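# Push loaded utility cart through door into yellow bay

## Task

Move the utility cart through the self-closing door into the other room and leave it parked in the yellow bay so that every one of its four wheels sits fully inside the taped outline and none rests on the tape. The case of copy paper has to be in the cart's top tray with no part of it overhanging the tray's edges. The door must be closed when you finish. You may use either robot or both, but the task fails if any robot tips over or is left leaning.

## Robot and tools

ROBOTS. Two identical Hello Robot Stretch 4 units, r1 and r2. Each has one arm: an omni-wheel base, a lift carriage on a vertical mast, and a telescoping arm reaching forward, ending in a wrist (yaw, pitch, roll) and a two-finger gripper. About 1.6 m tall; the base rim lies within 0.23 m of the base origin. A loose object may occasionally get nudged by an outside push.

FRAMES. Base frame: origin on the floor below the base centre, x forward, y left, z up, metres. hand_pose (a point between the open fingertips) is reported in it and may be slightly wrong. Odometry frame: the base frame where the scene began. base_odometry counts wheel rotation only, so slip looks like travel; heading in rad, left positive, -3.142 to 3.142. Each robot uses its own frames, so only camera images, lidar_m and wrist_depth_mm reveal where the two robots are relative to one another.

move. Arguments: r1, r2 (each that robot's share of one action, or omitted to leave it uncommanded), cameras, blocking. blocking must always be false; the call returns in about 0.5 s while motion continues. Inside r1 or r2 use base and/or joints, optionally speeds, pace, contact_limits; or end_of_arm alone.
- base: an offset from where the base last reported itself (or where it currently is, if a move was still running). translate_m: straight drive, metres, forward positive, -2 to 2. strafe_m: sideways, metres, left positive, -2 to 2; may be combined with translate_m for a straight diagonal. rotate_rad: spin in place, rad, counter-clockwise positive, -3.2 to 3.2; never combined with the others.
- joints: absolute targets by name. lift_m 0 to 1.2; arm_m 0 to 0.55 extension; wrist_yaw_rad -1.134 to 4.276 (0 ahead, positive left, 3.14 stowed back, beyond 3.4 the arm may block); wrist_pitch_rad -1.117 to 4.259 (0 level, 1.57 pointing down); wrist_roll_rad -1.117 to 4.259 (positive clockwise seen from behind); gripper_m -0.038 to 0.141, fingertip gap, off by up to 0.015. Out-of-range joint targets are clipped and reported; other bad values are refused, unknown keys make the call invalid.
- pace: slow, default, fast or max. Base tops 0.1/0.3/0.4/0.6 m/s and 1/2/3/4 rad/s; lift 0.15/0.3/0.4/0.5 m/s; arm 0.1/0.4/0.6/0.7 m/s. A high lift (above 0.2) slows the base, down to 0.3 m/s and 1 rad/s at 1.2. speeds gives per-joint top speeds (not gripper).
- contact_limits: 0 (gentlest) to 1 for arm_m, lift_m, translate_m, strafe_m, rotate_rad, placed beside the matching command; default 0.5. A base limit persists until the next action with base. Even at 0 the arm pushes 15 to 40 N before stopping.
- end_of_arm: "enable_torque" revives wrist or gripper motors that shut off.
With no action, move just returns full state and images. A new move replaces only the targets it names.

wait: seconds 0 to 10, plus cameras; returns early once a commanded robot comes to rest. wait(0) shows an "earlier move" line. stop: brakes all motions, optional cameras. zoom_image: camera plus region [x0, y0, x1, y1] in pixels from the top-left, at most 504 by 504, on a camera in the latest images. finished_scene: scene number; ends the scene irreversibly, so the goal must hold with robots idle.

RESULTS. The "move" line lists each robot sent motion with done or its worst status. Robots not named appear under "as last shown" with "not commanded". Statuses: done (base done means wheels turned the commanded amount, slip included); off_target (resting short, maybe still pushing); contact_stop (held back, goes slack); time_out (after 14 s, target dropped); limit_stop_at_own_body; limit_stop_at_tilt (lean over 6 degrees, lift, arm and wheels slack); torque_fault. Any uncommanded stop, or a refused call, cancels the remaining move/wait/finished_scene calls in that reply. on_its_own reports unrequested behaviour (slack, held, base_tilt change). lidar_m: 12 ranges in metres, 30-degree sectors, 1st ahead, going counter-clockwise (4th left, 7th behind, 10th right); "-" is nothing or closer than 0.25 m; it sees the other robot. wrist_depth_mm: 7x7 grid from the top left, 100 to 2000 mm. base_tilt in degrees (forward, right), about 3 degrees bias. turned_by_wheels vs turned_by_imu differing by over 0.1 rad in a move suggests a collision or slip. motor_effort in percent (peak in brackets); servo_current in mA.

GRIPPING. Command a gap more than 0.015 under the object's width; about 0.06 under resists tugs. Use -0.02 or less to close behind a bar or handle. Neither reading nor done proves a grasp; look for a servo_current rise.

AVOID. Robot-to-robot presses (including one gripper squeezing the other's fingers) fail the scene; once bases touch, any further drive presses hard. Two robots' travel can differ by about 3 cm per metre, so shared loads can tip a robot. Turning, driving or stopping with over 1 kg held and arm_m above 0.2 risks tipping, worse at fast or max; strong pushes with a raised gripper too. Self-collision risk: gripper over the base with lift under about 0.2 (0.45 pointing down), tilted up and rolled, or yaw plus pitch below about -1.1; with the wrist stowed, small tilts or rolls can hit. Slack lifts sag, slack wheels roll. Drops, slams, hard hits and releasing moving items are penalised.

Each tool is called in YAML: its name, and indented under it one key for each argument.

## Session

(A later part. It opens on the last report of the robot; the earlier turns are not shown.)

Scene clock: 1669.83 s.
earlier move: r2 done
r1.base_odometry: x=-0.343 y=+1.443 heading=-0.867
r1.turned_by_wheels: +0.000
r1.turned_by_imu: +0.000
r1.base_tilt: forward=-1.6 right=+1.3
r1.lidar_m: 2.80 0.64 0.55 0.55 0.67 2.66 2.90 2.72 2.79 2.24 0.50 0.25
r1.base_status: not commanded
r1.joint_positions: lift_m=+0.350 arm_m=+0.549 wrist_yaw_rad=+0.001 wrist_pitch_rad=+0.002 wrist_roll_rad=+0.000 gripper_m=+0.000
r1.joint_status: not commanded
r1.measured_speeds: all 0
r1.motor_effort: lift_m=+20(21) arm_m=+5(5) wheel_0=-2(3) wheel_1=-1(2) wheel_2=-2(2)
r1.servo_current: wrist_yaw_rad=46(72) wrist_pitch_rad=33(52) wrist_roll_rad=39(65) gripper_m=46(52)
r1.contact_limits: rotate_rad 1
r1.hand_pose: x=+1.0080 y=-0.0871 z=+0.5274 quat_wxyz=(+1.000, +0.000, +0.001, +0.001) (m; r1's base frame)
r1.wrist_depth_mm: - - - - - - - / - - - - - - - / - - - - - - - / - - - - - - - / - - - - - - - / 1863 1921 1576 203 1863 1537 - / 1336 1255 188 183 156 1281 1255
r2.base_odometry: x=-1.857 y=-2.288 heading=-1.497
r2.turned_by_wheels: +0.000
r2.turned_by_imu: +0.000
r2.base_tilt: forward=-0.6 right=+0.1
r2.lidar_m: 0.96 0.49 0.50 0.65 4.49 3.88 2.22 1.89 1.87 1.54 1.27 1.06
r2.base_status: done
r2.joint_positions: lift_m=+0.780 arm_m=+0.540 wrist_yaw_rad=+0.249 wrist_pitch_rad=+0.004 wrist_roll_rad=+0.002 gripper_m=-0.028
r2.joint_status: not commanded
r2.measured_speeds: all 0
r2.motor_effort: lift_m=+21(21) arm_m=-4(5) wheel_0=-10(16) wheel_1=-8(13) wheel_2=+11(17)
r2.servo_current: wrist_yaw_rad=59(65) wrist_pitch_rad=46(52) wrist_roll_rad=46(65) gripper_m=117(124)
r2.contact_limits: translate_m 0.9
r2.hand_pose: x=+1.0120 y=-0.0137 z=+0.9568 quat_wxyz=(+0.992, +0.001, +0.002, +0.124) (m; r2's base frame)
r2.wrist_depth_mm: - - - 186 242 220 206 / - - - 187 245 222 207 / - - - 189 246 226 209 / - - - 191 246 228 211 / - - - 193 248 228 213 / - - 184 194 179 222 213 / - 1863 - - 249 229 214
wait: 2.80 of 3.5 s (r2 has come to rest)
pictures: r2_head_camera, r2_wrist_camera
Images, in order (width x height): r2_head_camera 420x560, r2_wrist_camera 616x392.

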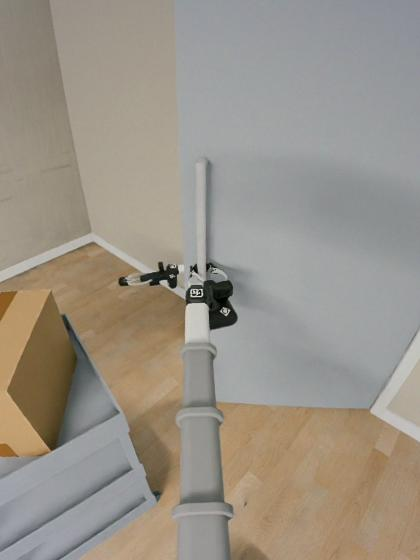

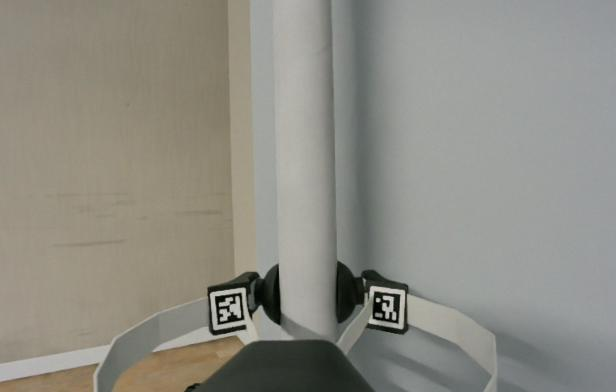

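move:
  blocking: false
  r2: {"base":{"translate_m":-0.2,"strafe_m":-0.028},"pace":"slow","contact_limits":{"translate_m":0.9}}
  cameras: []

wait:
  seconds: 3.5
  cameras: []

move:
  blocking: false
  r2: {"base":{"translate_m":-0.18,"strafe_m":-0.075},"pace":"slow","contact_limits":{"translate_m":0.9}}
  cameras: []

wait:
  seconds: 3.5
  cameras: ["r2_head_camera","r2_wrist_camera"]

Scene clock: 1681.97 s.
move: r2 moving
r1: as last shown
r1.lidar_m: 2.78 0.63 0.53 0.55 0.67 2.66 2.93 2.72 2.80 2.27 0.54 0.25
r1.motor_effort: lift_m=+21(21) arm_m=+4(5) wheel_0=-2(3) wheel_1=-1(1) wheel_2=-2(2)
r1.servo_current: wrist_yaw_rad=46(65) wrist_pitch_rad=46(52) wrist_roll_rad=46(65) gripper_m=39(46)
r1.contact_limits: rotate_rad 1
r1.wrist_depth_mm: - - - - - - - / - - - - - - - / - - - - - - - / - - - - - - - / - - - - - - - / 1808 1921 1576 204 1863 1537 - / 1336 1255 187 183 156 1205 1229
r2.base_odometry: x=-1.860 y=-2.276 heading=-1.497
r2.turned_by_wheels: +0.000
r2.turned_by_imu: +0.001
r2.base_tilt: forward=-0.6 right=+0.1
r2.lidar_m: 0.97 0.48 0.53 0.67 4.48 3.90 2.18 1.88 1.87 1.55 1.32 1.05
r2.base_status: translate_m moving; strafe_m moving
r2.joint_positions: lift_m=+0.780 arm_m=+0.540 wrist_yaw_rad=+0.249 wrist_pitch_rad=+0.004 wrist_roll_rad=+0.002 gripper_m=-0.028
r2.joint_status: not commanded
r2.measured_speeds: translate_m=-0.049 strafe_m=-0.007 rotate_rad=-0.001 lift_m=+0.000 arm_m=+0.000 wrist_yaw_rad=+0.006 wrist_pitch_rad=+0.000 wrist_roll_rad=+0.000
r2.motor_effort: lift_m=+21(21) arm_m=-4(5) wheel_0=-9(12) wheel_1=-11(12) wheel_2=+17(17)
r2.servo_current: wrist_yaw_rad=46(52) wrist_pitch_rad=39(46) wrist_roll_rad=59(59) gripper_m=111(124)
r2.contact_limits: translate_m 0.9
r2.hand_pose: x=+1.0120 y=-0.0136 z=+0.9568 quat_wxyz=(+0.992, +0.001, +0.002, +0.124) (m; r2's base frame)
r2.wrist_depth_mm: - - - 186 242 220 207 / - - - 186 244 222 208 / - - - 188 246 226 211 / - - - 191 248 228 212 / - - - 192 248 227 213 / - - 182 195 179 223 214 / - 1863 - - 245 229 215
pictures: none
No camera images: "cameras" was empty.

Scene clock: 1684.77 s.
earlier move: r2 done
r1.base_odometry: x=-0.343 y=+1.443 heading=-0.867
r1.turned_by_wheels: +0.000
r1.turned_by_imu: +0.000
r1.base_tilt: forward=-1.6 right=+1.3
r1.lidar_m: 2.82 0.84 0.64 0.64 0.70 2.67 2.92 2.73 2.78 2.22 0.49 0.25
r1.base_status: not commanded
r1.joint_positions: lift_m=+0.350 arm_m=+0.549 wrist_yaw_rad=+0.001 wrist_pitch_rad=+0.002 wrist_roll_rad=+0.000 gripper_m=+0.000
r1.joint_status: not commanded
r1.measured_speeds: all 0
r1.motor_effort: lift_m=+20(21) arm_m=+5(5) wheel_0=-2(3) wheel_1=-1(2) wheel_2=-2(2)
r1.servo_current: wrist_yaw_rad=46(72) wrist_pitch_rad=39(52) wrist_roll_rad=52(65) gripper_m=39(52)
r1.contact_limits: rotate_rad 1
r1.hand_pose: x=+1.0080 y=-0.0871 z=+0.5274 quat_wxyz=(+1.000, +0.000, +0.001, +0.001) (m; r1's base frame)
r1.wrist_depth_mm: - - - - - - - / - - - - - - - / - - - - - - - / - - - - - - - / - - - - - - - / 1863 1863 1537 203 1863 1618 - / 1308 1255 187 183 156 1255 1255
r2.base_odometry: x=-1.900 y=-2.091 heading=-1.495
r2.turned_by_wheels: +0.002
r2.turned_by_imu: +0.004
r2.base_tilt: forward=-0.6 right=+0.0
r2.lidar_m: 0.97 0.65 0.68 3.52 4.37 3.49 2.03 1.72 1.72 1.70 1.44 1.07
r2.base_status: done
r2.joint_positions: lift_m=+0.780 arm_m=+0.540 wrist_yaw_rad=+0.257 wrist_pitch_rad=+0.004 wrist_roll_rad=+0.002 gripper_m=-0.028
r2.joint_status: not commanded
r2.measured_speeds: all 0
r2.motor_effort: lift_m=+21(21) arm_m=-5(5) wheel_0=+4(12) wheel_1=-2(12) wheel_2=+20(23)
r2.servo_current: wrist_yaw_rad=59(65) wrist_pitch_rad=46(46) wrist_roll_rad=46(65) gripper_m=117(124)
r2.contact_limits: translate_m 0.9
r2.hand_pose: x=+1.0121 y=-0.0113 z=+0.9568 quat_wxyz=(+0.992, +0.001, +0.002, +0.128) (m; r2's base frame)
r2.wrist_depth_mm: - - - 188 249 238 227 / - - - 189 252 239 229 / - - - 196 252 240 230 / - - - 194 256 241 231 / - - - 195 255 243 233 / - - 184 192 180 243 235 / - 1863 - - 257 238 236
wait: 2.80 of 3.5 s (r2 has come to rest)
pictures: none
No camera images: "cameras" was empty.

Scene clock: 1685.27 s.
move: r2 moving
r1: as last shown
r1.base_tilt: forward=-1.5 right=+1.3
r1.lidar_m: 2.80 0.85 0.64 0.62 0.71 2.67 2.92 2.72 2.77 2.23 0.51 0.25
r1.motor_effort: lift_m=+20(21) arm_m=+5(5) wheel_0=-2(2) wheel_1=-1(1) wheel_2=-2(2)
r1.servo_current: wrist_yaw_rad=52(52) wrist_pitch_rad=39(46) wrist_roll_rad=46(59) gripper_m=39(46)
r1.contact_limits: rotate_rad 1
r1.wrist_depth_mm: - - - - - - - / - - - - - - - / - - - - - - - / - - - - - - - / - - - - - - - / 1863 1921 1576 203 1863 1537 - / 1308 1255 187 183 155 1255 1229
r2.base_odometry: x=-1.906 y=-2.079 heading=-1.493
r2.turned_by_wheels: +0.002
r2.turned_by_imu: +0.002
r2.base_tilt: forward=-0.6 right=+0.1
r2.lidar_m: 0.99 0.68 0.70 3.56 4.36 3.45 2.01 1.71 1.72 1.69 1.45 1.13
r2.base_status: translate_m moving; strafe_m moving
r2.joint_positions: lift_m=+0.780 arm_m=+0.540 wrist_yaw_rad=+0.257 wrist_pitch_rad=+0.004 wrist_roll_rad=+0.002 gripper_m=-0.028
r2.joint_status: not commanded
r2.measured_speeds: translate_m=-0.048 strafe_m=-0.021 rotate_rad=+0.002 lift_m=+0.000 arm_m=+0.000 wrist_yaw_rad=+0.008 wrist_pitch_rad=+0.000 wrist_roll_rad=+0.000
r2.motor_effort: lift_m=+21(21) arm_m=-5(5) wheel_0=+2(5) wheel_1=-5(6) wheel_2=+23(26)
r2.servo_current: wrist_yaw_rad=59(65) wrist_pitch_rad=46(52) wrist_roll_rad=59(59) gripper_m=117(124)
r2.contact_limits: translate_m 0.9
r2.hand_pose: x=+1.0121 y=-0.0111 z=+0.9568 quat_wxyz=(+0.992, +0.001, +0.002, +0.128) (m; r2's base frame)
r2.wrist_depth_mm: - - - 190 252 237 229 / - - - 191 253 240 231 / - - - 198 255 242 232 / - - - 196 257 243 235 / - - - 198 257 246 235 / - - 183 195 179 244 236 / - 154 1863 - 260 242 238
pictures: none
No camera images: "cameras" was empty.

Scene clock: 1687.93 s.
earlier move: r2 done
r1.base_odometry: x=-0.343 y=+1.443 heading=-0.867
r1.turned_by_wheels: +0.000
r1.turned_by_imu: +0.000
r1.base_tilt: forward=-1.6 right=+1.3
r1.lidar_m: 2.82 1.22 0.75 0.67 0.71 2.66 2.94 2.72 2.77 2.23 0.51 0.25
r1.base_status: not commanded
r1.joint_positions: lift_m=+0.350 arm_m=+0.549 wrist_yaw_rad=+0.001 wrist_pitch_rad=+0.002 wrist_roll_rad=+0.000 gripper_m=+0.000
r1.joint_status: not commanded
r1.measured_speeds: all 0
r1.motor_effort: lift_m=+20(21) arm_m=+5(5) wheel_0=-3(3) wheel_1=-1(2) wheel_2=-2(2)
r1.servo_current: wrist_yaw_rad=26(65) wrist_pitch_rad=46(52) wrist_roll_rad=59(65) gripper_m=46(46)
r1.contact_limits: rotate_rad 1
r1.hand_pose: x=+1.0080 y=-0.0871 z=+0.5274 quat_wxyz=(+1.000, +0.000, +0.001, +0.001) (m; r1's base frame)
r1.wrist_depth_mm: - - - - - - - / - - - - - - - / - - - - - - - / - - - - - - - / - - - - - - - / 1863 1921 1618 204 1863 1537 - / 1336 1281 187 184 155 1281 1229
r2.base_odometry: x=-1.989 y=-1.918 heading=-1.491
r2.turned_by_wheels: +0.002
r2.turned_by_imu: +0.010
r2.base_tilt: forward=-0.6 right=+0.0
r2.lidar_m: 0.98 0.86 0.87 3.75 4.31 3.06 1.80 1.55 1.54 1.73 1.52 1.15
r2.base_status: done
r2.joint_positions: lift_m=+0.780 arm_m=+0.540 wrist_yaw_rad=+0.267 wrist_pitch_rad=+0.004 wrist_roll_rad=+0.002 gripper_m=-0.028
r2.joint_status: not commanded
r2.measured_speeds: all 0
r2.motor_effort: lift_m=+21(21) arm_m=-5(5) wheel_0=+19(24) wheel_1=+6(8) wheel_2=+27(32)
r2.servo_current: wrist_yaw_rad=98(111) wrist_pitch_rad=39(52) wrist_roll_rad=39(59) gripper_m=117(124)
r2.contact_limits: translate_m 0.9
r2.hand_pose: x=+1.0122 y=-0.0082 z=+0.9568 quat_wxyz=(+0.991, +0.001, +0.002, +0.133) (m; r2's base frame)
r2.wrist_depth_mm: - - 270 263 258 254 250 / - - 272 191 260 255 251 / - - 273 265 264 257 252 / - - 276 193 264 258 254 / - - 277 205 266 260 256 / - - 185 193 179 262 258 / - 1863 282 - 267 259 258
wait: 2.67 of 3.5 s (r2 has come to rest)
pictures: r2_head_camera, r2_wrist_camera
Images, in order (width x height): r2_head_camera 420x560, r2_wrist_camera 616x392.

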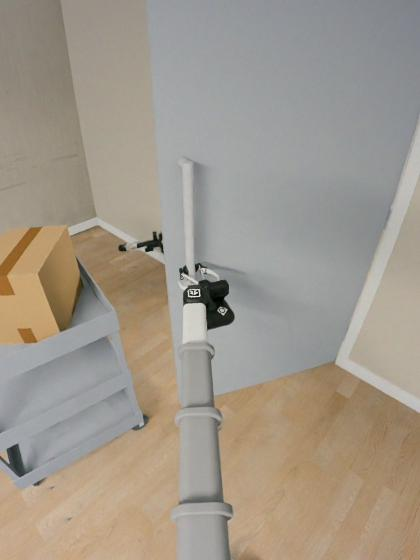

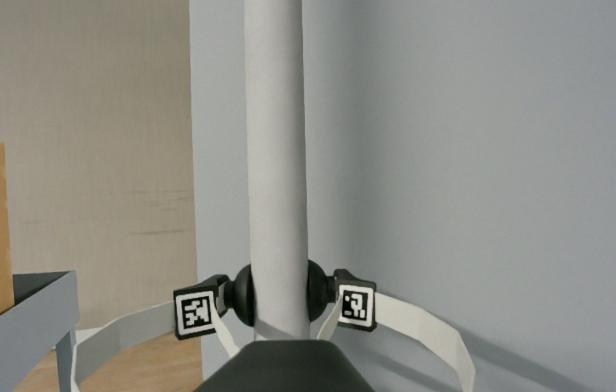

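move:
  blocking: false
  r2: {"base":{"translate_m":-0.14,"strafe_m":-0.055},"pace":"slow","contact_limits":{"translate_m":0.9}}
  cameras: []

wait:
  seconds: 3.5
  cameras: []

move:
  blocking: false
  r2: {"base":{"translate_m":-0.127,"strafe_m":-0.08},"pace":"slow","contact_limits":{"translate_m":0.9}}
  cameras: []

wait:
  seconds: 3.5
  cameras: ["r2_head_camera","r1_head_camera"]

Scene clock: 1698.00 s.
move: r2 moving
r1: as last shown
r1.lidar_m: 2.80 1.25 0.76 0.69 0.72 2.66 2.90 2.74 2.80 2.24 0.49 0.26
r1.motor_effort: lift_m=+20(21) arm_m=+5(5) wheel_0=-2(3) wheel_1=-1(1) wheel_2=-2(2)
r1.servo_current: wrist_yaw_rad=26(65) wrist_pitch_rad=46(46) wrist_roll_rad=39(59) gripper_m=39(46)
r1.contact_limits: rotate_rad 1
r1.wrist_depth_mm: - - - - - - - / - - - - - - - / - - - - - - - / - - - - - - - / - - - - - - - / 1863 1921 1618 204 1863 1537 - / 1397 1281 188 183 156 1255 1229
r2.base_odometry: x=-1.995 y=-1.906 heading=-1.487
r2.turned_by_wheels: +0.004
r2.turned_by_imu: +0.006
r2.base_tilt: forward=-0.7 right=+0.0
r2.lidar_m: 0.98 0.86 0.90 3.72 4.30 3.02 1.75 1.54 1.55 1.77 1.52 1.17
r2.base_status: translate_m moving; strafe_m moving
r2.joint_positions: lift_m=+0.780 arm_m=+0.540 wrist_yaw_rad=+0.267 wrist_pitch_rad=+0.004 wrist_roll_rad=+0.002 gripper_m=-0.028
r2.joint_status: not commanded
r2.measured_speeds: translate_m=-0.049 strafe_m=-0.019 rotate_rad=-0.003 lift_m=+0.000 arm_m=+0.000 wrist_yaw_rad=+0.000 wrist_pitch_rad=+0.000 wrist_roll_rad=+0.000
r2.motor_effort: lift_m=+21(21) arm_m=-5(5) wheel_0=+17(19) wheel_1=+2(5) wheel_2=+31(32)
r2.servo_current: wrist_yaw_rad=98(117) wrist_pitch_rad=46(46) wrist_roll_rad=52(59) gripper_m=124(124)
r2.contact_limits: translate_m 0.9
r2.hand_pose: x=+1.0122 y=-0.0082 z=+0.9568 quat_wxyz=(+0.991, +0.001, +0.002, +0.133) (m; r2's base frame)
r2.wrist_depth_mm: - - 271 263 262 257 253 / - - 273 200 263 257 255 / - - 274 266 265 260 256 / - - 276 199 266 263 258 / - - 278 200 268 264 259 / - - 184 195 181 263 260 / - 158 283 - 270 264 262
pictures: none
No camera images: "cameras" was empty.

Scene clock: 1700.20 s.
earlier move: r2 done
r1.base_odometry: x=-0.343 y=+1.443 heading=-0.867
r1.turned_by_wheels: +0.000
r1.turned_by_imu: +0.000
r1.base_tilt: forward=-1.6 right=+1.3
r1.lidar_m: 2.81 1.24 0.83 0.71 0.70 2.65 2.91 2.73 2.80 2.25 0.51 0.25
r1.base_status: not commanded
r1.joint_positions: lift_m=+0.350 arm_m=+0.549 wrist_yaw_rad=+0.001 wrist_pitch_rad=+0.002 wrist_roll_rad=+0.000 gripper_m=+0.000
r1.joint_status: not commanded
r1.measured_speeds: all 0
r1.motor_effort: lift_m=+20(21) arm_m=+4(5) wheel_0=-2(3) wheel_1=-1(2) wheel_2=-2(2)
r1.servo_current: wrist_yaw_rad=46(72) wrist_pitch_rad=39(52) wrist_roll_rad=52(65) gripper_m=39(52)
r1.contact_limits: rotate_rad 1
r1.hand_pose: x=+1.0080 y=-0.0871 z=+0.5274 quat_wxyz=(+1.000, +0.000, +0.001, +0.001) (m; r1's base frame)
r1.wrist_depth_mm: - - - - - - - / - - - - - - - / - - - - - - - / - - - - - - - / - - - - - - - / 1863 1921 1618 204 1808 1499 - / 1308 1255 187 183 155 1281 1229
r2.base_odometry: x=-2.055 y=-1.784 heading=-1.488
r2.turned_by_wheels: -0.001
r2.turned_by_imu: +0.004
r2.base_tilt: forward=-0.6 right=+0.1
r2.lidar_m: 0.99 1.00 1.03 3.91 4.23 2.80 1.64 1.41 1.43 1.64 1.57 1.25
r2.base_status: done
r2.joint_positions: lift_m=+0.780 arm_m=+0.540 wrist_yaw_rad=+0.267 wrist_pitch_rad=+0.004 wrist_roll_rad=+0.002 gripper_m=-0.028
r2.joint_status: not commanded
r2.measured_speeds: all 0
r2.motor_effort: lift_m=+21(21) arm_m=-5(6) wheel_0=+11(19) wheel_1=+1(5) wheel_2=+21(33)
r2.servo_current: wrist_yaw_rad=85(117) wrist_pitch_rad=46(52) wrist_roll_rad=46(59) gripper_m=117(124)
r2.contact_limits: translate_m 0.9
r2.hand_pose: x=+1.0122 y=-0.0082 z=+0.9568 quat_wxyz=(+0.991, +0.001, +0.002, +0.133) (m; r2's base frame)
r2.wrist_depth_mm: - - 265 199 274 281 283 / - - 268 199 277 281 285 / - - 270 199 278 282 286 / 585 - 271 195 281 285 289 / 564 - 273 200 282 286 290 / 544 691 181 197 179 287 291 / - 152 277 - 286 290 293
wait: 2.20 of 3.5 s (r2 has come to rest)
pictures: none
No camera images: "cameras" was empty.

Scene clock: 1700.70 s.
move: r2 moving
r1: as last shown
r1.lidar_m: 2.81 1.23 0.82 0.72 0.72 2.66 2.92 2.73 2.77 2.23 0.49 0.25
r1.motor_effort: lift_m=+21(21) arm_m=+4(5) wheel_0=-2(3) wheel_1=-1(1) wheel_2=-2(2)
r1.servo_current: wrist_yaw_rad=39(52) wrist_pitch_rad=46(46) wrist_roll_rad=46(65) gripper_m=46(46)
r1.contact_limits: rotate_rad 1
r1.wrist_depth_mm: - - - - - - - / - - - - - - - / - - - - - - - / - - - - - - - / - - - - - - - / 1808 1863 1537 204 1808 1576 - / 1336 1281 187 183 156 1281 1255
r2.base_odometry: x=-2.063 y=-1.772 heading=-1.485
r2.turned_by_wheels: +0.003
r2.turned_by_imu: +0.004
r2.base_tilt: forward=-0.6 right=+0.1
r2.lidar_m: 0.98 1.01 1.08 3.96 4.24 2.74 1.62 1.40 1.40 1.67 1.57 1.27
r2.base_status: translate_m moving; strafe_m moving
r2.joint_positions: lift_m=+0.780 arm_m=+0.540 wrist_yaw_rad=+0.267 wrist_pitch_rad=+0.004 wrist_roll_rad=+0.002 gripper_m=-0.028
r2.joint_status: not commanded
r2.measured_speeds: translate_m=-0.046 strafe_m=-0.029 rotate_rad=+0.000 lift_m=+0.000 arm_m=+0.000 wrist_yaw_rad=+0.000 wrist_pitch_rad=+0.000 wrist_roll_rad=+0.000
r2.motor_effort: lift_m=+21(21) arm_m=-5(6) wheel_0=+17(20) wheel_1=-3(3) wheel_2=+24(26)
r2.servo_current: wrist_yaw_rad=91(104) wrist_pitch_rad=46(46) wrist_roll_rad=46(52) gripper_m=117(124)
r2.contact_limits: translate_m 0.9
r2.hand_pose: x=+1.0122 y=-0.0082 z=+0.9568 quat_wxyz=(+0.991, +0.001, +0.002, +0.133) (m; r2's base frame)
r2.wrist_depth_mm: - - 266 193 276 283 287 / - - 268 198 278 282 289 / - - 271 198 279 286 290 / 564 - 273 198 282 286 293 / 564 - 274 200 283 290 294 / 544 759 185 198 179 291 296 / - 151 277 - 287 291 298
pictures: none
No camera images: "cameras" was empty.

Scene clock: 1702.87 s.
earlier move: r2 done
r1.base_odometry: x=-0.343 y=+1.443 heading=-0.867
r1.turned_by_wheels: +0.000
r1.turned_by_imu: +0.000
r1.base_tilt: forward=-1.6 right=+1.3
r1.lidar_m: 2.81 1.22 0.93 0.72 0.72 2.67 2.94 2.73 2.80 2.24 0.49 0.25
r1.base_status: not commanded
r1.joint_positions: lift_m=+0.350 arm_m=+0.549 wrist_yaw_rad=+0.001 wrist_pitch_rad=+0.002 wrist_roll_rad=+0.000 gripper_m=+0.000
r1.joint_status: not commanded
r1.measured_speeds: all 0
r1.motor_effort: lift_m=+20(21) arm_m=+4(5) wheel_0=-2(3) wheel_1=-1(2) wheel_2=-1(2)
r1.servo_current: wrist_yaw_rad=39(72) wrist_pitch_rad=52(52) wrist_roll_rad=52(72) gripper_m=46(52)
r1.contact_limits: rotate_rad 1
r1.hand_pose: x=+1.0080 y=-0.0871 z=+0.5274 quat_wxyz=(+1.000, +0.000, +0.001, +0.001) (m; r1's base frame)
r1.wrist_depth_mm: - - - - - - - / - - - - - - - / - - - - - - - / - - - - - - - / - - - - - - - / 1863 1921 1576 203 1863 1576 - / 1336 1255 187 183 156 1281 1229
r2.base_odometry: x=-2.145 y=-1.664 heading=-1.486
r2.turned_by_wheels: +0.000
r2.turned_by_imu: +0.004
r2.base_tilt: forward=-0.6 right=+0.0
r2.lidar_m: 0.98 1.15 1.20 4.11 4.20 2.54 1.44 1.27 1.28 1.50 1.59 1.34
r2.base_status: done
r2.joint_positions: lift_m=+0.780 arm_m=+0.540 wrist_yaw_rad=+0.267 wrist_pitch_rad=+0.004 wrist_roll_rad=+0.002 gripper_m=-0.028
r2.joint_status: not commanded
r2.measured_speeds: all 0
r2.motor_effort: lift_m=+21(21) arm_m=-6(6) wheel_0=+16(24) wheel_1=+2(3) wheel_2=+18(27)
r2.servo_current: wrist_yaw_rad=85(111) wrist_pitch_rad=46(52) wrist_roll_rad=46(59) gripper_m=111(124)
r2.contact_limits: translate_m 0.9
r2.hand_pose: x=+1.0123 y=-0.0082 z=+0.9568 quat_wxyz=(+0.991, +0.001, +0.002, +0.133) (m; r2's base frame)
r2.wrist_depth_mm: - - 262 202 293 309 327 / - - 264 202 294 312 329 / - - 265 202 294 310 330 / 654 - 268 202 298 314 329 / 647 - 268 202 300 317 332 / 477 759 181 199 178 322 336 / 480 152 267 - 307 317 338
wait: 2.17 of 3.5 s (r2 has come to rest)
pictures: r1_head_camera, r2_head_camera
Images, in order (width x height): r1_head_camera 420x560, r2_head_camera 420x560.

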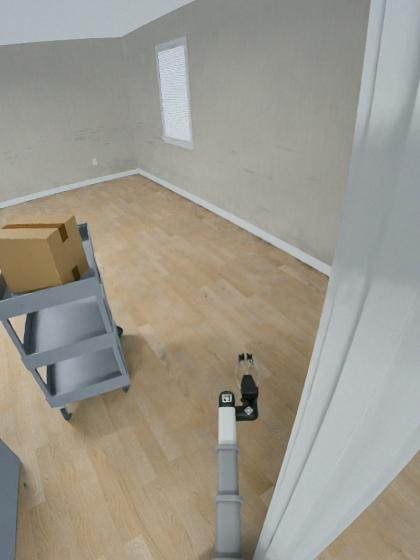

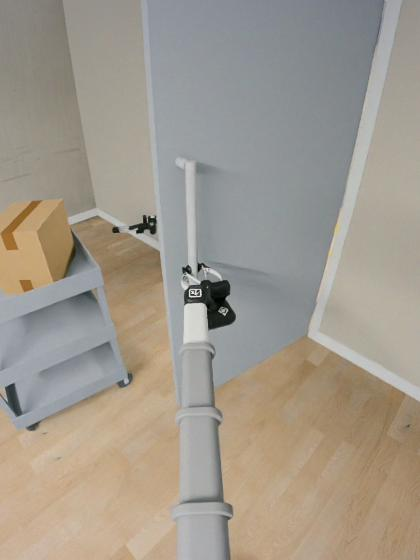

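move:
  blocking: false
  r2: {"base":{"translate_m":-0.09,"strafe_m":-0.085},"pace":"slow","contact_limits":{"translate_m":0.9}}
  r1: {"base":{"rotate_rad":0.75},"pace":"slow"}
  cameras: []

wait:
  seconds: 2.5
  cameras: []

wait:
  seconds: 1.5
  cameras: ["r2_head_camera","r1_head_camera","r1_head_left_camera","r1_head_right_camera"]

Scene clock: 1713.40 s.
move: r1 moving; r2 moving
r1.base_odometry: x=-0.343 y=+1.443 heading=-0.741
r1.turned_by_wheels: +0.126
r1.turned_by_imu: +0.126
r1.base_tilt: forward=-1.6 right=+1.3
r1.lidar_m: 3.17 1.25 0.85 0.71 0.73 2.76 2.83 2.73 2.90 2.16 0.26 0.25
r1.base_status: rotate_rad moving
r1.joint_positions: lift_m=+0.350 arm_m=+0.549 wrist_yaw_rad=+0.001 wrist_pitch_rad=+0.002 wrist_roll_rad=+0.000 gripper_m=+0.000
r1.joint_status: not commanded
r1.measured_speeds: translate_m=+0.001 strafe_m=+0.001 rotate_rad=+0.483 lift_m=+0.000 arm_m=+0.000 wrist_yaw_rad=+0.000 wrist_pitch_rad=+0.000 wrist_roll_rad=+0.000
r1.motor_effort: lift_m=+21(21) arm_m=+5(5) wheel_0=-7(10) wheel_1=-7(7) wheel_2=-6(6)
r1.servo_current: wrist_yaw_rad=46(72) wrist_pitch_rad=39(46) wrist_roll_rad=46(65) gripper_m=46(52)
r1.hand_pose: x=+1.0080 y=-0.0871 z=+0.5274 quat_wxyz=(+1.000, +0.000, +0.001, +0.001) (m; r1's base frame)
r1.wrist_depth_mm: - - - - - - - / - - - - - - - / - - - - - - - / - - - - - - - / - - - - - - - / 1863 1863 1576 203 1756 1661 - / 1281 1255 183 183 155 1255 1308
r2.base_odometry: x=-2.155 y=-1.656 heading=-1.483
r2.turned_by_wheels: +0.003
r2.turned_by_imu: +0.004
r2.base_tilt: forward=-0.7 right=+0.0
r2.lidar_m: 0.99 1.16 1.21 4.14 4.21 2.39 1.39 1.26 1.25 1.49 1.60 1.37
r2.base_status: translate_m moving; strafe_m moving
r2.joint_positions: lift_m=+0.780 arm_m=+0.540 wrist_yaw_rad=+0.267 wrist_pitch_rad=+0.004 wrist_roll_rad=+0.002 gripper_m=-0.028
r2.joint_status: not commanded
r2.measured_speeds: translate_m=-0.038 strafe_m=-0.035 rotate_rad=-0.001 lift_m=+0.000 arm_m=+0.000 wrist_yaw_rad=+0.000 wrist_pitch_rad=+0.000 wrist_roll_rad=+0.000
r2.motor_effort: lift_m=+21(21) arm_m=-6(6) wheel_0=+16(17) wheel_1=-3(3) wheel_2=+23(24)
r2.servo_current: wrist_yaw_rad=98(104) wrist_pitch_rad=39(46) wrist_roll_rad=46(65) gripper_m=124(124)
r2.contact_limits: translate_m 0.9
r2.hand_pose: x=+1.0123 y=-0.0082 z=+0.9568 quat_wxyz=(+0.991, +0.001, +0.002, +0.133) (m; r2's base frame)
r2.wrist_depth_mm: - - 263 196 294 312 329 / - - 264 202 296 312 329 / - - 267 202 298 315 332 / 654 - 270 202 300 317 336 / 654 - 271 203 301 320 336 / 484 732 185 201 179 324 336 / 484 150 271 - 307 315 342
pictures: none
No camera images: "cameras" was empty.

Scene clock: 1714.93 s.
earlier move: r1 done; r2 moving
r1.base_odometry: x=-0.343 y=+1.443 heading=-0.117
r1.turned_by_wheels: +0.624
r1.turned_by_imu: +0.627
r1.base_tilt: forward=-1.6 right=+1.3
r1.lidar_m: 1.23 0.85 0.72 0.76 2.85 2.72 2.71 2.65 2.15 0.26 0.25 1.22
r1.base_status: done
r1.joint_positions: lift_m=+0.350 arm_m=+0.549 wrist_yaw_rad=+0.001 wrist_pitch_rad=+0.002 wrist_roll_rad=+0.000 gripper_m=+0.000
r1.joint_status: not commanded
r1.measured_speeds: all 0
r1.motor_effort: lift_m=+21(21) arm_m=+4(5) wheel_0=-2(10) wheel_1=-1(10) wheel_2=-1(7)
r1.servo_current: wrist_yaw_rad=52(72) wrist_pitch_rad=46(46) wrist_roll_rad=39(78) gripper_m=39(52)
r1.hand_pose: x=+1.0080 y=-0.0871 z=+0.5274 quat_wxyz=(+1.000, +0.000, +0.001, +0.001) (m; r1's base frame)
r1.wrist_depth_mm: - - 549 512 480 455 436 / - - - 634 634 627 442 / - - - - - - 445 / - - - - - - 449 / - - - - - - - / 1921 1863 211 202 182 1661 1499 / 1336 1281 188 146 134 1229 439
r2.base_odometry: x=-2.237 y=-1.583 heading=-1.482
r2.turned_by_wheels: +0.001
r2.turned_by_imu: +0.004
r2.base_tilt: forward=-0.7 right=+0.0
r2.lidar_m: 0.99 1.27 1.33 4.28 4.22 2.22 1.32 1.13 1.15 1.37 1.59 1.43
r2.base_status: translate_m moving; strafe_m moving
r2.joint_positions: lift_m=+0.780 arm_m=+0.540 wrist_yaw_rad=+0.267 wrist_pitch_rad=+0.004 wrist_roll_rad=+0.002 gripper_m=-0.028
r2.joint_status: not commanded
r2.measured_speeds: translate_m=-0.013 strafe_m=-0.013 rotate_rad=-0.001 lift_m=+0.000 arm_m=+0.000 wrist_yaw_rad=+0.000 wrist_pitch_rad=+0.000 wrist_roll_rad=+0.000
r2.motor_effort: lift_m=+21(21) arm_m=-5(6) wheel_0=+20(26) wheel_1=+3(6) wheel_2=+20(26)
r2.servo_current: wrist_yaw_rad=91(111) wrist_pitch_rad=39(46) wrist_roll_rad=52(65) gripper_m=111(124)
r2.contact_limits: translate_m 0.9
r2.hand_pose: x=+1.0123 y=-0.0082 z=+0.9568 quat_wxyz=(+0.991, +0.001, +0.002, +0.133) (m; r2's base frame)
r2.wrist_depth_mm: - - 260 285 307 338 368 / - - 262 289 309 338 364 / - - 263 289 310 340 373 / 723 831 264 290 312 342 373 / 723 809 265 205 314 345 377 / 574 172 184 200 179 351 379 / - 258 264 - 324 336 382
wait: 1.53 of 2.5 s (r1 has come to rest)
pictures: none
No camera images: "cameras" was empty.

Scene clock: 1715.37 s.
earlier move: r2 done
r1.base_odometry: x=-0.343 y=+1.443 heading=-0.117
r1.turned_by_wheels: +0.000
r1.turned_by_imu: +0.000
r1.base_tilt: forward=-1.6 right=+1.3
r1.lidar_m: 1.22 0.84 0.73 0.74 2.81 2.75 2.71 2.67 2.15 0.25 0.25 1.24
r1.base_status: done
r1.joint_positions: lift_m=+0.350 arm_m=+0.549 wrist_yaw_rad=+0.001 wrist_pitch_rad=+0.002 wrist_roll_rad=+0.000 gripper_m=+0.000
r1.joint_status: not commanded
r1.measured_speeds: all 0
r1.motor_effort: lift_m=+21(21) arm_m=+4(5) wheel_0=-1(10) wheel_1=-1(10) wheel_2=-1(7)
r1.servo_current: wrist_yaw_rad=46(72) wrist_pitch_rad=39(52) wrist_roll_rad=59(78) gripper_m=46(52)
r1.hand_pose: x=+1.0080 y=-0.0871 z=+0.5274 quat_wxyz=(+1.000, +0.000, +0.001, +0.001) (m; r1's base frame)
r1.wrist_depth_mm: - - 549 512 480 452 433 / - - - 634 634 634 442 / - - - - - - 449 / - - - - - - 445 / - - - - - - - / 1808 1808 210 203 181 1708 1537 / 1336 1255 187 146 135 1229 1118
r2.base_odometry: x=-2.238 y=-1.582 heading=-1.482
r2.turned_by_wheels: +0.000
r2.turned_by_imu: +0.000
r2.base_tilt: forward=-0.6 right=+0.1
r2.lidar_m: 0.94 1.28 1.33 4.23 4.20 2.21 1.32 1.14 1.15 1.37 1.60 1.43
r2.base_status: done
r2.joint_positions: lift_m=+0.780 arm_m=+0.540 wrist_yaw_rad=+0.267 wrist_pitch_rad=+0.004 wrist_roll_rad=+0.002 gripper_m=-0.028
r2.joint_status: not commanded
r2.measured_speeds: all 0
r2.motor_effort: lift_m=+21(21) arm_m=-6(6) wheel_0=+20(26) wheel_1=+4(6) wheel_2=+19(26)
r2.servo_current: wrist_yaw_rad=104(111) wrist_pitch_rad=39(46) wrist_roll_rad=39(65) gripper_m=117(124)
r2.contact_limits: translate_m 0.9
r2.hand_pose: x=+1.0123 y=-0.0082 z=+0.9568 quat_wxyz=(+0.991, +0.001, +0.002, +0.133) (m; r2's base frame)
r2.wrist_depth_mm: - - 260 286 306 336 368 / - - 262 287 309 338 368 / - - 264 290 309 342 370 / 723 854 264 290 310 343 373 / 723 809 265 205 314 343 377 / 580 172 184 200 179 351 379 / - 257 265 - 325 334 382
wait: 0.43 of 1.5 s (r2 has come to rest)
pictures: r1_head_camera, r1_head_left_camera, r1_head_right_camera, r2_head_camera
Images, in order (width x height): r1_head_camera 420x560, r1_head_left_camera 420x672, r1_head_right_camera 420x672, r2_head_camera 420x560.

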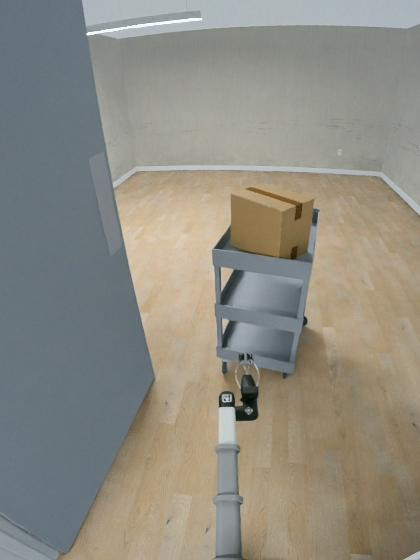

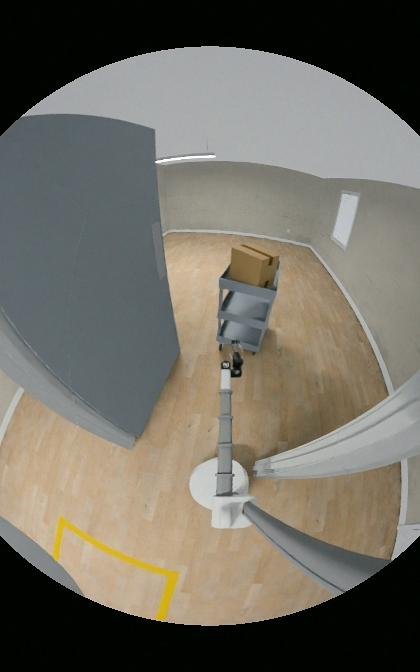

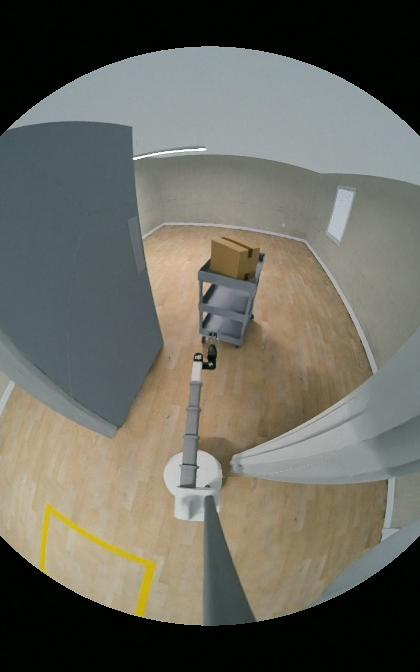

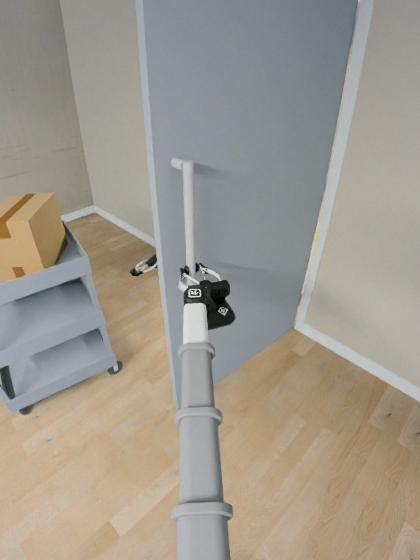

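move:
  blocking: false
  r1: {"base":{"translate_m":0.03,"strafe_m":0.2},"joints":{"arm_m":0.0,"lift_m":0.69}}
  cameras: []

wait:
  seconds: 3.5
  cameras: ["r1_head_camera"]

Scene clock: 1731.80 s.
move: r1 moving
r1.base_odometry: x=-0.334 y=+1.476 heading=-0.117
r1.turned_by_wheels: +0.000
r1.turned_by_imu: +0.000
r1.base_tilt: forward=-1.6 right=+1.3
r1.lidar_m: 1.26 0.80 0.68 0.74 2.81 2.74 2.70 2.68 2.18 0.27 0.28 1.22
r1.base_status: translate_m moving; strafe_m moving
r1.joint_positions: lift_m=+0.387 arm_m=+0.498 wrist_yaw_rad=+0.001 wrist_pitch_rad=+0.002 wrist_roll_rad=+0.000 gripper_m=+0.000
r1.joint_status: lift_m moving; arm_m moving
r1.measured_speeds: translate_m=+0.018 strafe_m=+0.129 rotate_rad=+0.003 lift_m=+0.146 arm_m=-0.195 wrist_yaw_rad=+0.000 wrist_pitch_rad=+0.000 wrist_roll_rad=+0.000
r1.motor_effort: lift_m=+27(28) arm_m=-3(7) wheel_0=-9(11) wheel_1=+11(11) wheel_2=-2(4)
r1.servo_current: wrist_yaw_rad=26(65) wrist_pitch_rad=39(52) wrist_roll_rad=59(59) gripper_m=39(52)
r1.hand_pose: x=+0.9575 y=-0.0871 z=+0.5649 quat_wxyz=(+1.000, +0.000, +0.001, +0.001) (m; r1's base frame)
r1.wrist_depth_mm: - - - 569 517 477 466 / - - - 580 597 585 591 / - - - - - - - / - - - - - - - / - - - - - - - / 1921 1983 1661 203 175 1756 1756 / 1397 1366 188 146 135 1281 1205
r2: as last shown
r2.base_tilt: forward=-0.6 right=+0.0
r2.lidar_m: 0.98 1.26 1.30 4.24 4.21 2.23 1.32 1.14 1.12 1.37 1.60 1.41
r2.motor_effort: lift_m=+21(21) arm_m=-6(6) wheel_0=+20(20) wheel_1=+4(5) wheel_2=+18(19)
r2.servo_current: wrist_yaw_rad=85(104) wrist_pitch_rad=52(52) wrist_roll_rad=52(52) gripper_m=117(124)
r2.contact_limits: translate_m 0.9
r2.wrist_depth_mm: - - 258 286 307 338 368 / - - 260 287 309 338 368 / - - 263 289 310 340 375 / 715 854 264 291 314 343 375 / 715 809 264 205 314 345 375 / 574 172 185 200 178 353 382 / - 258 264 - 325 334 384
pictures: none
No camera images: "cameras" was empty.

Scene clock: 1733.97 s.
earlier move: r1 done
r1.base_odometry: x=-0.290 y=+1.638 heading=-0.117
r1.turned_by_wheels: +0.000
r1.turned_by_imu: +0.001
r1.base_tilt: forward=-1.6 right=+1.3
r1.lidar_m: 1.10 0.62 0.52 0.71 2.61 2.75 2.69 2.94 2.34 0.44 0.48 1.26
r1.base_status: done
r1.joint_positions: lift_m=+0.690 arm_m=+0.000 wrist_yaw_rad=+0.001 wrist_pitch_rad=+0.002 wrist_roll_rad=+0.000 gripper_m=+0.000
r1.joint_status: all done
r1.measured_speeds: all 0
r1.motor_effort: lift_m=+25(28) arm_m=-5(8) wheel_0=-1(12) wheel_1=-1(11) wheel_2=-1(4)
r1.servo_current: wrist_yaw_rad=46(65) wrist_pitch_rad=52(52) wrist_roll_rad=33(65) gripper_m=46(52)
r1.hand_pose: x=+0.4595 y=-0.0871 z=+0.8670 quat_wxyz=(+1.000, +0.000, +0.001, +0.001) (m; r1's base frame)
r1.wrist_depth_mm: - 904 - - - - - / - 917 - - - - - / - 931 - - 1182 - - / - - - - 1118 - - / - - - - - - - / - - - 204 179 - - / - 139 188 164 145 - -
r2.base_odometry: x=-2.238 y=-1.582 heading=-1.482
r2.turned_by_wheels: +0.000
r2.turned_by_imu: +0.000
r2.base_tilt: forward=-0.6 right=+0.0
r2.lidar_m: 0.97 1.27 1.33 4.25 4.21 2.20 1.32 1.15 1.13 1.36 1.61 1.44
r2.base_status: not commanded
r2.joint_positions: lift_m=+0.780 arm_m=+0.540 wrist_yaw_rad=+0.267 wrist_pitch_rad=+0.004 wrist_roll_rad=+0.002 gripper_m=-0.028
r2.joint_status: not commanded
r2.measured_speeds: all 0
r2.motor_effort: lift_m=+21(21) arm_m=-6(6) wheel_0=+20(20) wheel_1=+4(5) wheel_2=+18(19)
r2.servo_current: wrist_yaw_rad=98(124) wrist_pitch_rad=39(52) wrist_roll_rad=52(59) gripper_m=117(124)
r2.contact_limits: translate_m 0.9
r2.hand_pose: x=+1.0123 y=-0.0082 z=+0.9568 quat_wxyz=(+0.991, +0.001, +0.002, +0.133) (m; r2's base frame)
r2.wrist_depth_mm: - - 259 285 307 338 368 / - - 262 286 310 338 370 / - - 262 289 312 342 373 / 732 842 263 291 312 343 375 / 723 809 264 206 314 343 379 / 580 173 184 200 178 351 377 / - 258 264 - 325 334 384
wait: 2.17 of 3.5 s (r1 has come to rest)
pictures: r1_head_camera
Images, in order (width x height): r1_head_camera 420x560.

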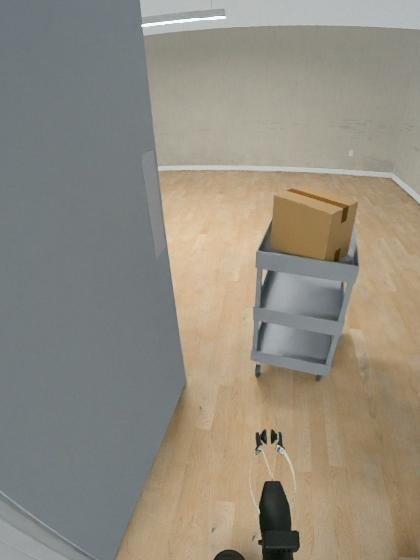

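move:
  blocking: false
  r1: {"base":{"translate_m":0.57},"joints":{"wrist_yaw_rad":1.8,"gripper_m":0.1}}
  cameras: []

wait:
  seconds: 4
  cameras: ["r1_head_camera","r1_head_right_camera"]

Scene clock: 1747.73 s.
move: r1 moving
r1.base_odometry: x=-0.259 y=+1.635 heading=-0.117
r1.turned_by_wheels: +0.000
r1.turned_by_imu: +0.000
r1.base_tilt: forward=-1.6 right=+1.3
r1.lidar_m: 1.08 0.61 0.51 0.56 2.63 2.77 2.74 2.90 2.36 0.44 2.53 1.23
r1.base_status: translate_m moving
r1.joint_positions: lift_m=+0.690 arm_m=+0.000 wrist_yaw_rad=+0.586 wrist_pitch_rad=+0.002 wrist_roll_rad=+0.000 gripper_m=+0.019
r1.joint_status: wrist_yaw_rad moving; gripper_m moving
r1.measured_speeds: translate_m=+0.121 strafe_m=+0.001 rotate_rad=+0.001 lift_m=+0.000 arm_m=+0.000 wrist_yaw_rad=+1.822 wrist_pitch_rad=+0.000 wrist_roll_rad=+0.000
r1.motor_effort: lift_m=+25(25) arm_m=-5(5) wheel_0=+6(9) wheel_1=+5(8) wheel_2=-8(10)
r1.servo_current: wrist_yaw_rad=117(117) wrist_pitch_rad=46(46) wrist_roll_rad=59(59) gripper_m=78(78)
r1.hand_pose: x=+0.4596 y=+0.0868 z=+0.8670 quat_wxyz=(+0.957, +0.000, +0.001, +0.289) (m; r1's base frame)
r1.wrist_depth_mm: 430 496 559 - - - - / 433 496 564 - 991 - - / 433 496 564 - 960 - - / 433 504 564 - - - - / 433 496 564 - - - - / 433 500 193 205 187 - - / 433 477 - 136 163 - -
r2: as last shown
r2.lidar_m: 0.97 1.25 1.30 4.23 4.19 2.19 1.34 1.15 1.13 1.38 1.59 1.39
r2.motor_effort: lift_m=+21(21) arm_m=-6(6) wheel_0=+20(20) wheel_1=+5(5) wheel_2=+18(19)
r2.servo_current: wrist_yaw_rad=98(104) wrist_pitch_rad=46(46) wrist_roll_rad=39(52) gripper_m=124(124)
r2.contact_limits: translate_m 0.9
r2.wrist_depth_mm: - - 258 285 307 336 368 / - - 262 287 309 338 370 / - - 263 289 310 340 373 / 732 842 262 290 312 342 375 / 723 809 264 205 314 345 375 / 574 172 183 200 179 351 379 / - 258 265 - 325 336 382
pictures: none
No camera images: "cameras" was empty.

Scene clock: 1750.63 s.
earlier move: r1 done
r1.base_odometry: x=+0.276 y=+1.572 heading=-0.117
r1.turned_by_wheels: +0.000
r1.turned_by_imu: +0.000
r1.base_tilt: forward=-1.6 right=+1.3
r1.lidar_m: 0.72 0.46 0.37 0.36 0.44 3.30 3.27 0.67 0.64 2.40 2.66 0.73
r1.base_status: done
r1.joint_positions: lift_m=+0.690 arm_m=+0.000 wrist_yaw_rad=+1.797 wrist_pitch_rad=+0.002 wrist_roll_rad=+0.000 gripper_m=+0.100
r1.joint_status: all done
r1.measured_speeds: all 0
r1.motor_effort: lift_m=+24(25) arm_m=-4(5) wheel_0=+1(9) wheel_1=+1(8) wheel_2=+0(10)
r1.servo_current: wrist_yaw_rad=59(117) wrist_pitch_rad=33(52) wrist_roll_rad=39(65) gripper_m=46(98)
r1.hand_pose: x=+0.1914 y=+0.3006 z=+0.8670 quat_wxyz=(+0.623, -0.001, +0.001, +0.782) (m; r1's base frame)
r1.wrist_depth_mm: 427 368 322 285 258 235 220 / 430 368 322 287 260 236 222 / 418 368 325 289 259 237 222 / 430 370 324 290 260 241 223 / 430 370 324 289 262 238 224 / 427 375 309 291 198 236 224 / 439 368 327 140 259 234 224
r2.base_odometry: x=-2.238 y=-1.582 heading=-1.482
r2.turned_by_wheels: +0.000
r2.turned_by_imu: +0.000
r2.base_tilt: forward=-0.7 right=+0.0
r2.lidar_m: 0.99 1.26 1.30 4.23 4.22 2.18 1.31 1.14 1.16 1.36 1.62 1.41
r2.base_status: not commanded
r2.joint_positions: lift_m=+0.780 arm_m=+0.540 wrist_yaw_rad=+0.267 wrist_pitch_rad=+0.004 wrist_roll_rad=+0.002 gripper_m=-0.028
r2.joint_status: not commanded
r2.measured_speeds: all 0
r2.motor_effort: lift_m=+21(21) arm_m=-6(6) wheel_0=+19(20) wheel_1=+4(5) wheel_2=+18(19)
r2.servo_current: wrist_yaw_rad=91(111) wrist_pitch_rad=46(52) wrist_roll_rad=33(59) gripper_m=117(124)
r2.contact_limits: translate_m 0.9
r2.hand_pose: x=+1.0123 y=-0.0082 z=+0.9568 quat_wxyz=(+0.991, +0.001, +0.002, +0.133) (m; r2's base frame)
r2.wrist_depth_mm: - - 258 285 307 336 368 / - - 262 287 309 338 370 / - - 262 289 310 342 370 / 723 854 264 290 310 340 375 / 723 809 265 206 312 343 377 / 574 173 185 200 179 351 377 / - 259 264 - 325 334 384
wait: 2.90 of 4 s (r1 has come to rest)
pictures: r1_head_camera, r1_head_right_camera
Images, in order (width x height): r1_head_camera 420x560, r1_head_right_camera 420x672.

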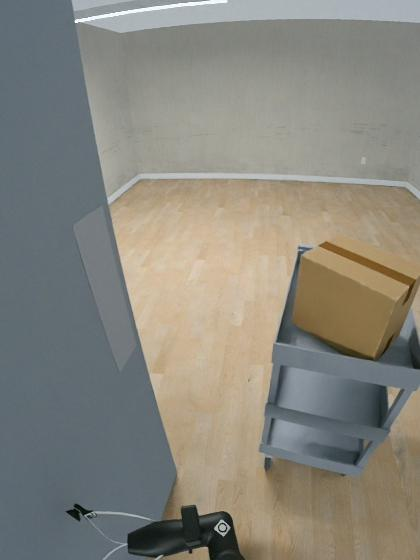

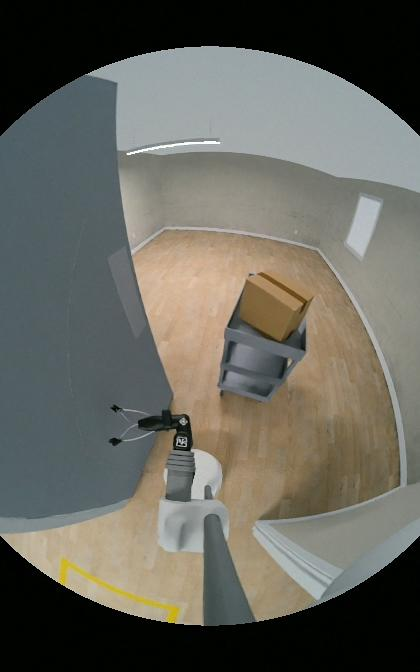

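move:
  blocking: false
  r1: {"base":{"strafe_m":-1.15},"pace":"fast"}
  cameras: []

wait:
  seconds: 6
  cameras: ["r1_head_camera","r1_head_left_camera"]

Scene clock: 1757.70 s.
move: r1 moving
r1.base_odometry: x=+0.270 y=+1.518 heading=-0.117
r1.turned_by_wheels: +0.000
r1.turned_by_imu: -0.001
r1.base_tilt: forward=-1.6 right=+1.3
r1.lidar_m: 0.73 0.52 0.43 0.43 0.49 3.29 3.30 0.59 0.61 2.34 2.57 0.72
r1.base_status: strafe_m moving
r1.joint_positions: lift_m=+0.690 arm_m=+0.000 wrist_yaw_rad=+1.797 wrist_pitch_rad=+0.002 wrist_roll_rad=+0.000 gripper_m=+0.100
r1.joint_status: not commanded
r1.measured_speeds: translate_m=+0.000 strafe_m=-0.213 rotate_rad=+0.002 lift_m=+0.000 arm_m=+0.000 wrist_yaw_rad=+0.000 wrist_pitch_rad=+0.000 wrist_roll_rad=+0.000
r1.motor_effort: lift_m=+24(24) arm_m=-4(4) wheel_0=+11(13) wheel_1=-11(13) wheel_2=-2(2)
r1.servo_current: wrist_yaw_rad=59(78) wrist_pitch_rad=39(52) wrist_roll_rad=46(59) gripper_m=46(46)
r1.hand_pose: x=+0.1914 y=+0.3006 z=+0.8670 quat_wxyz=(+0.623, -0.001, +0.001, +0.782) (m; r1's base frame)
r1.wrist_depth_mm: 525 442 379 340 303 276 257 / 521 439 379 340 304 276 258 / 521 442 384 342 306 277 258 / 525 445 384 342 306 278 259 / 530 445 384 342 307 278 260 / 521 452 366 345 198 272 257 / 535 439 392 145 304 272 260
r2: as last shown
r2.base_tilt: forward=-0.7 right=+0.1
r2.lidar_m: 0.96 1.26 1.31 4.25 4.21 2.21 1.33 1.15 1.14 1.37 1.61 1.43
r2.motor_effort: lift_m=+21(21) arm_m=-6(6) wheel_0=+20(20) wheel_1=+4(5) wheel_2=+18(19)
r2.servo_current: wrist_yaw_rad=98(104) wrist_pitch_rad=39(46) wrist_roll_rad=46(52) gripper_m=117(124)
r2.contact_limits: translate_m 0.9
r2.wrist_depth_mm: - - 259 287 307 336 370 / - - 260 287 307 338 368 / - - 263 289 309 340 370 / 732 842 264 290 312 342 375 / 723 820 263 206 314 345 377 / 574 172 184 200 179 351 377 / - 258 265 - 327 338 382
pictures: none
No camera images: "cameras" was empty.

Scene clock: 1761.30 s.
earlier move: r1 done
r1.base_odometry: x=+0.142 y=+0.430 heading=-0.117
r1.turned_by_wheels: +0.000
r1.turned_by_imu: -0.008
r1.base_tilt: forward=-1.6 right=+1.3
r1.lidar_m: 5.28 0.81 0.87 1.49 0.64 0.46 0.48 0.56 0.86 1.25 1.38 2.16
r1.base_status: done
r1.joint_positions: lift_m=+0.690 arm_m=+0.000 wrist_yaw_rad=+1.797 wrist_pitch_rad=+0.002 wrist_roll_rad=+0.000 gripper_m=+0.100
r1.joint_status: not commanded
r1.measured_speeds: all 0
r1.motor_effort: lift_m=+24(25) arm_m=-4(4) wheel_0=-2(14) wheel_1=+2(14) wheel_2=+0(2)
r1.servo_current: wrist_yaw_rad=59(78) wrist_pitch_rad=46(52) wrist_roll_rad=65(65) gripper_m=39(52)
r1.hand_pose: x=+0.1914 y=+0.3007 z=+0.8670 quat_wxyz=(+0.623, -0.001, +0.001, +0.782) (m; r1's base frame)
r1.wrist_depth_mm: - - - - - - - / - - - - - 1205 - / - - - - - 1229 - / - - - - - - - / - - - - - - - / - - 214 - 189 - - / - 1863 1808 139 - - 1983
r2.base_odometry: x=-2.238 y=-1.582 heading=-1.482
r2.turned_by_wheels: +0.000
r2.turned_by_imu: +0.001
r2.base_tilt: forward=-0.7 right=+0.0
r2.lidar_m: 0.95 1.27 1.28 4.22 4.21 2.22 1.30 1.15 1.13 1.40 1.59 1.44
r2.base_status: not commanded
r2.joint_positions: lift_m=+0.780 arm_m=+0.540 wrist_yaw_rad=+0.267 wrist_pitch_rad=+0.004 wrist_roll_rad=+0.002 gripper_m=-0.028
r2.joint_status: not commanded
r2.measured_speeds: all 0
r2.motor_effort: lift_m=+21(21) arm_m=-6(6) wheel_0=+20(20) wheel_1=+4(5) wheel_2=+18(19)
r2.servo_current: wrist_yaw_rad=91(111) wrist_pitch_rad=39(46) wrist_roll_rad=52(59) gripper_m=117(124)
r2.contact_limits: translate_m 0.9
r2.hand_pose: x=+1.0123 y=-0.0082 z=+0.9568 quat_wxyz=(+0.991, +0.001, +0.002, +0.133) (m; r2's base frame)
r2.wrist_depth_mm: - - 259 286 307 336 368 / - - 260 287 310 338 368 / - - 262 289 312 342 373 / 741 842 264 290 312 343 373 / 715 809 265 206 314 343 377 / 574 173 184 200 179 351 379 / - 258 264 - 327 336 384
wait: 3.60 of 6 s (r1 has come to rest)
pictures: r1_head_camera, r1_head_left_camera
Images, in order (width x height): r1_head_camera 420x560, r1_head_left_camera 420x672.

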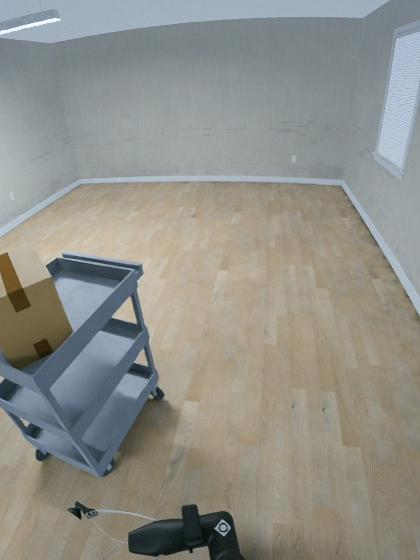

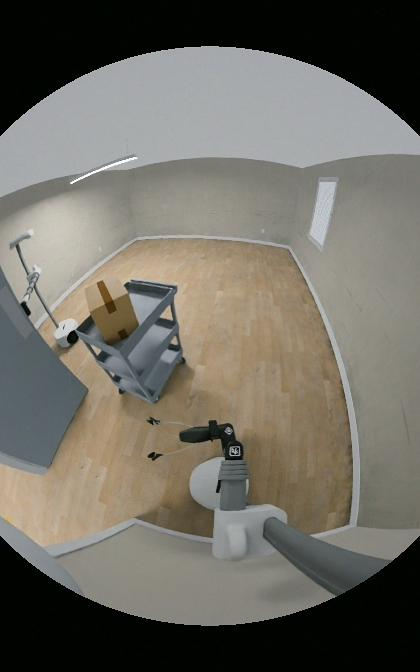

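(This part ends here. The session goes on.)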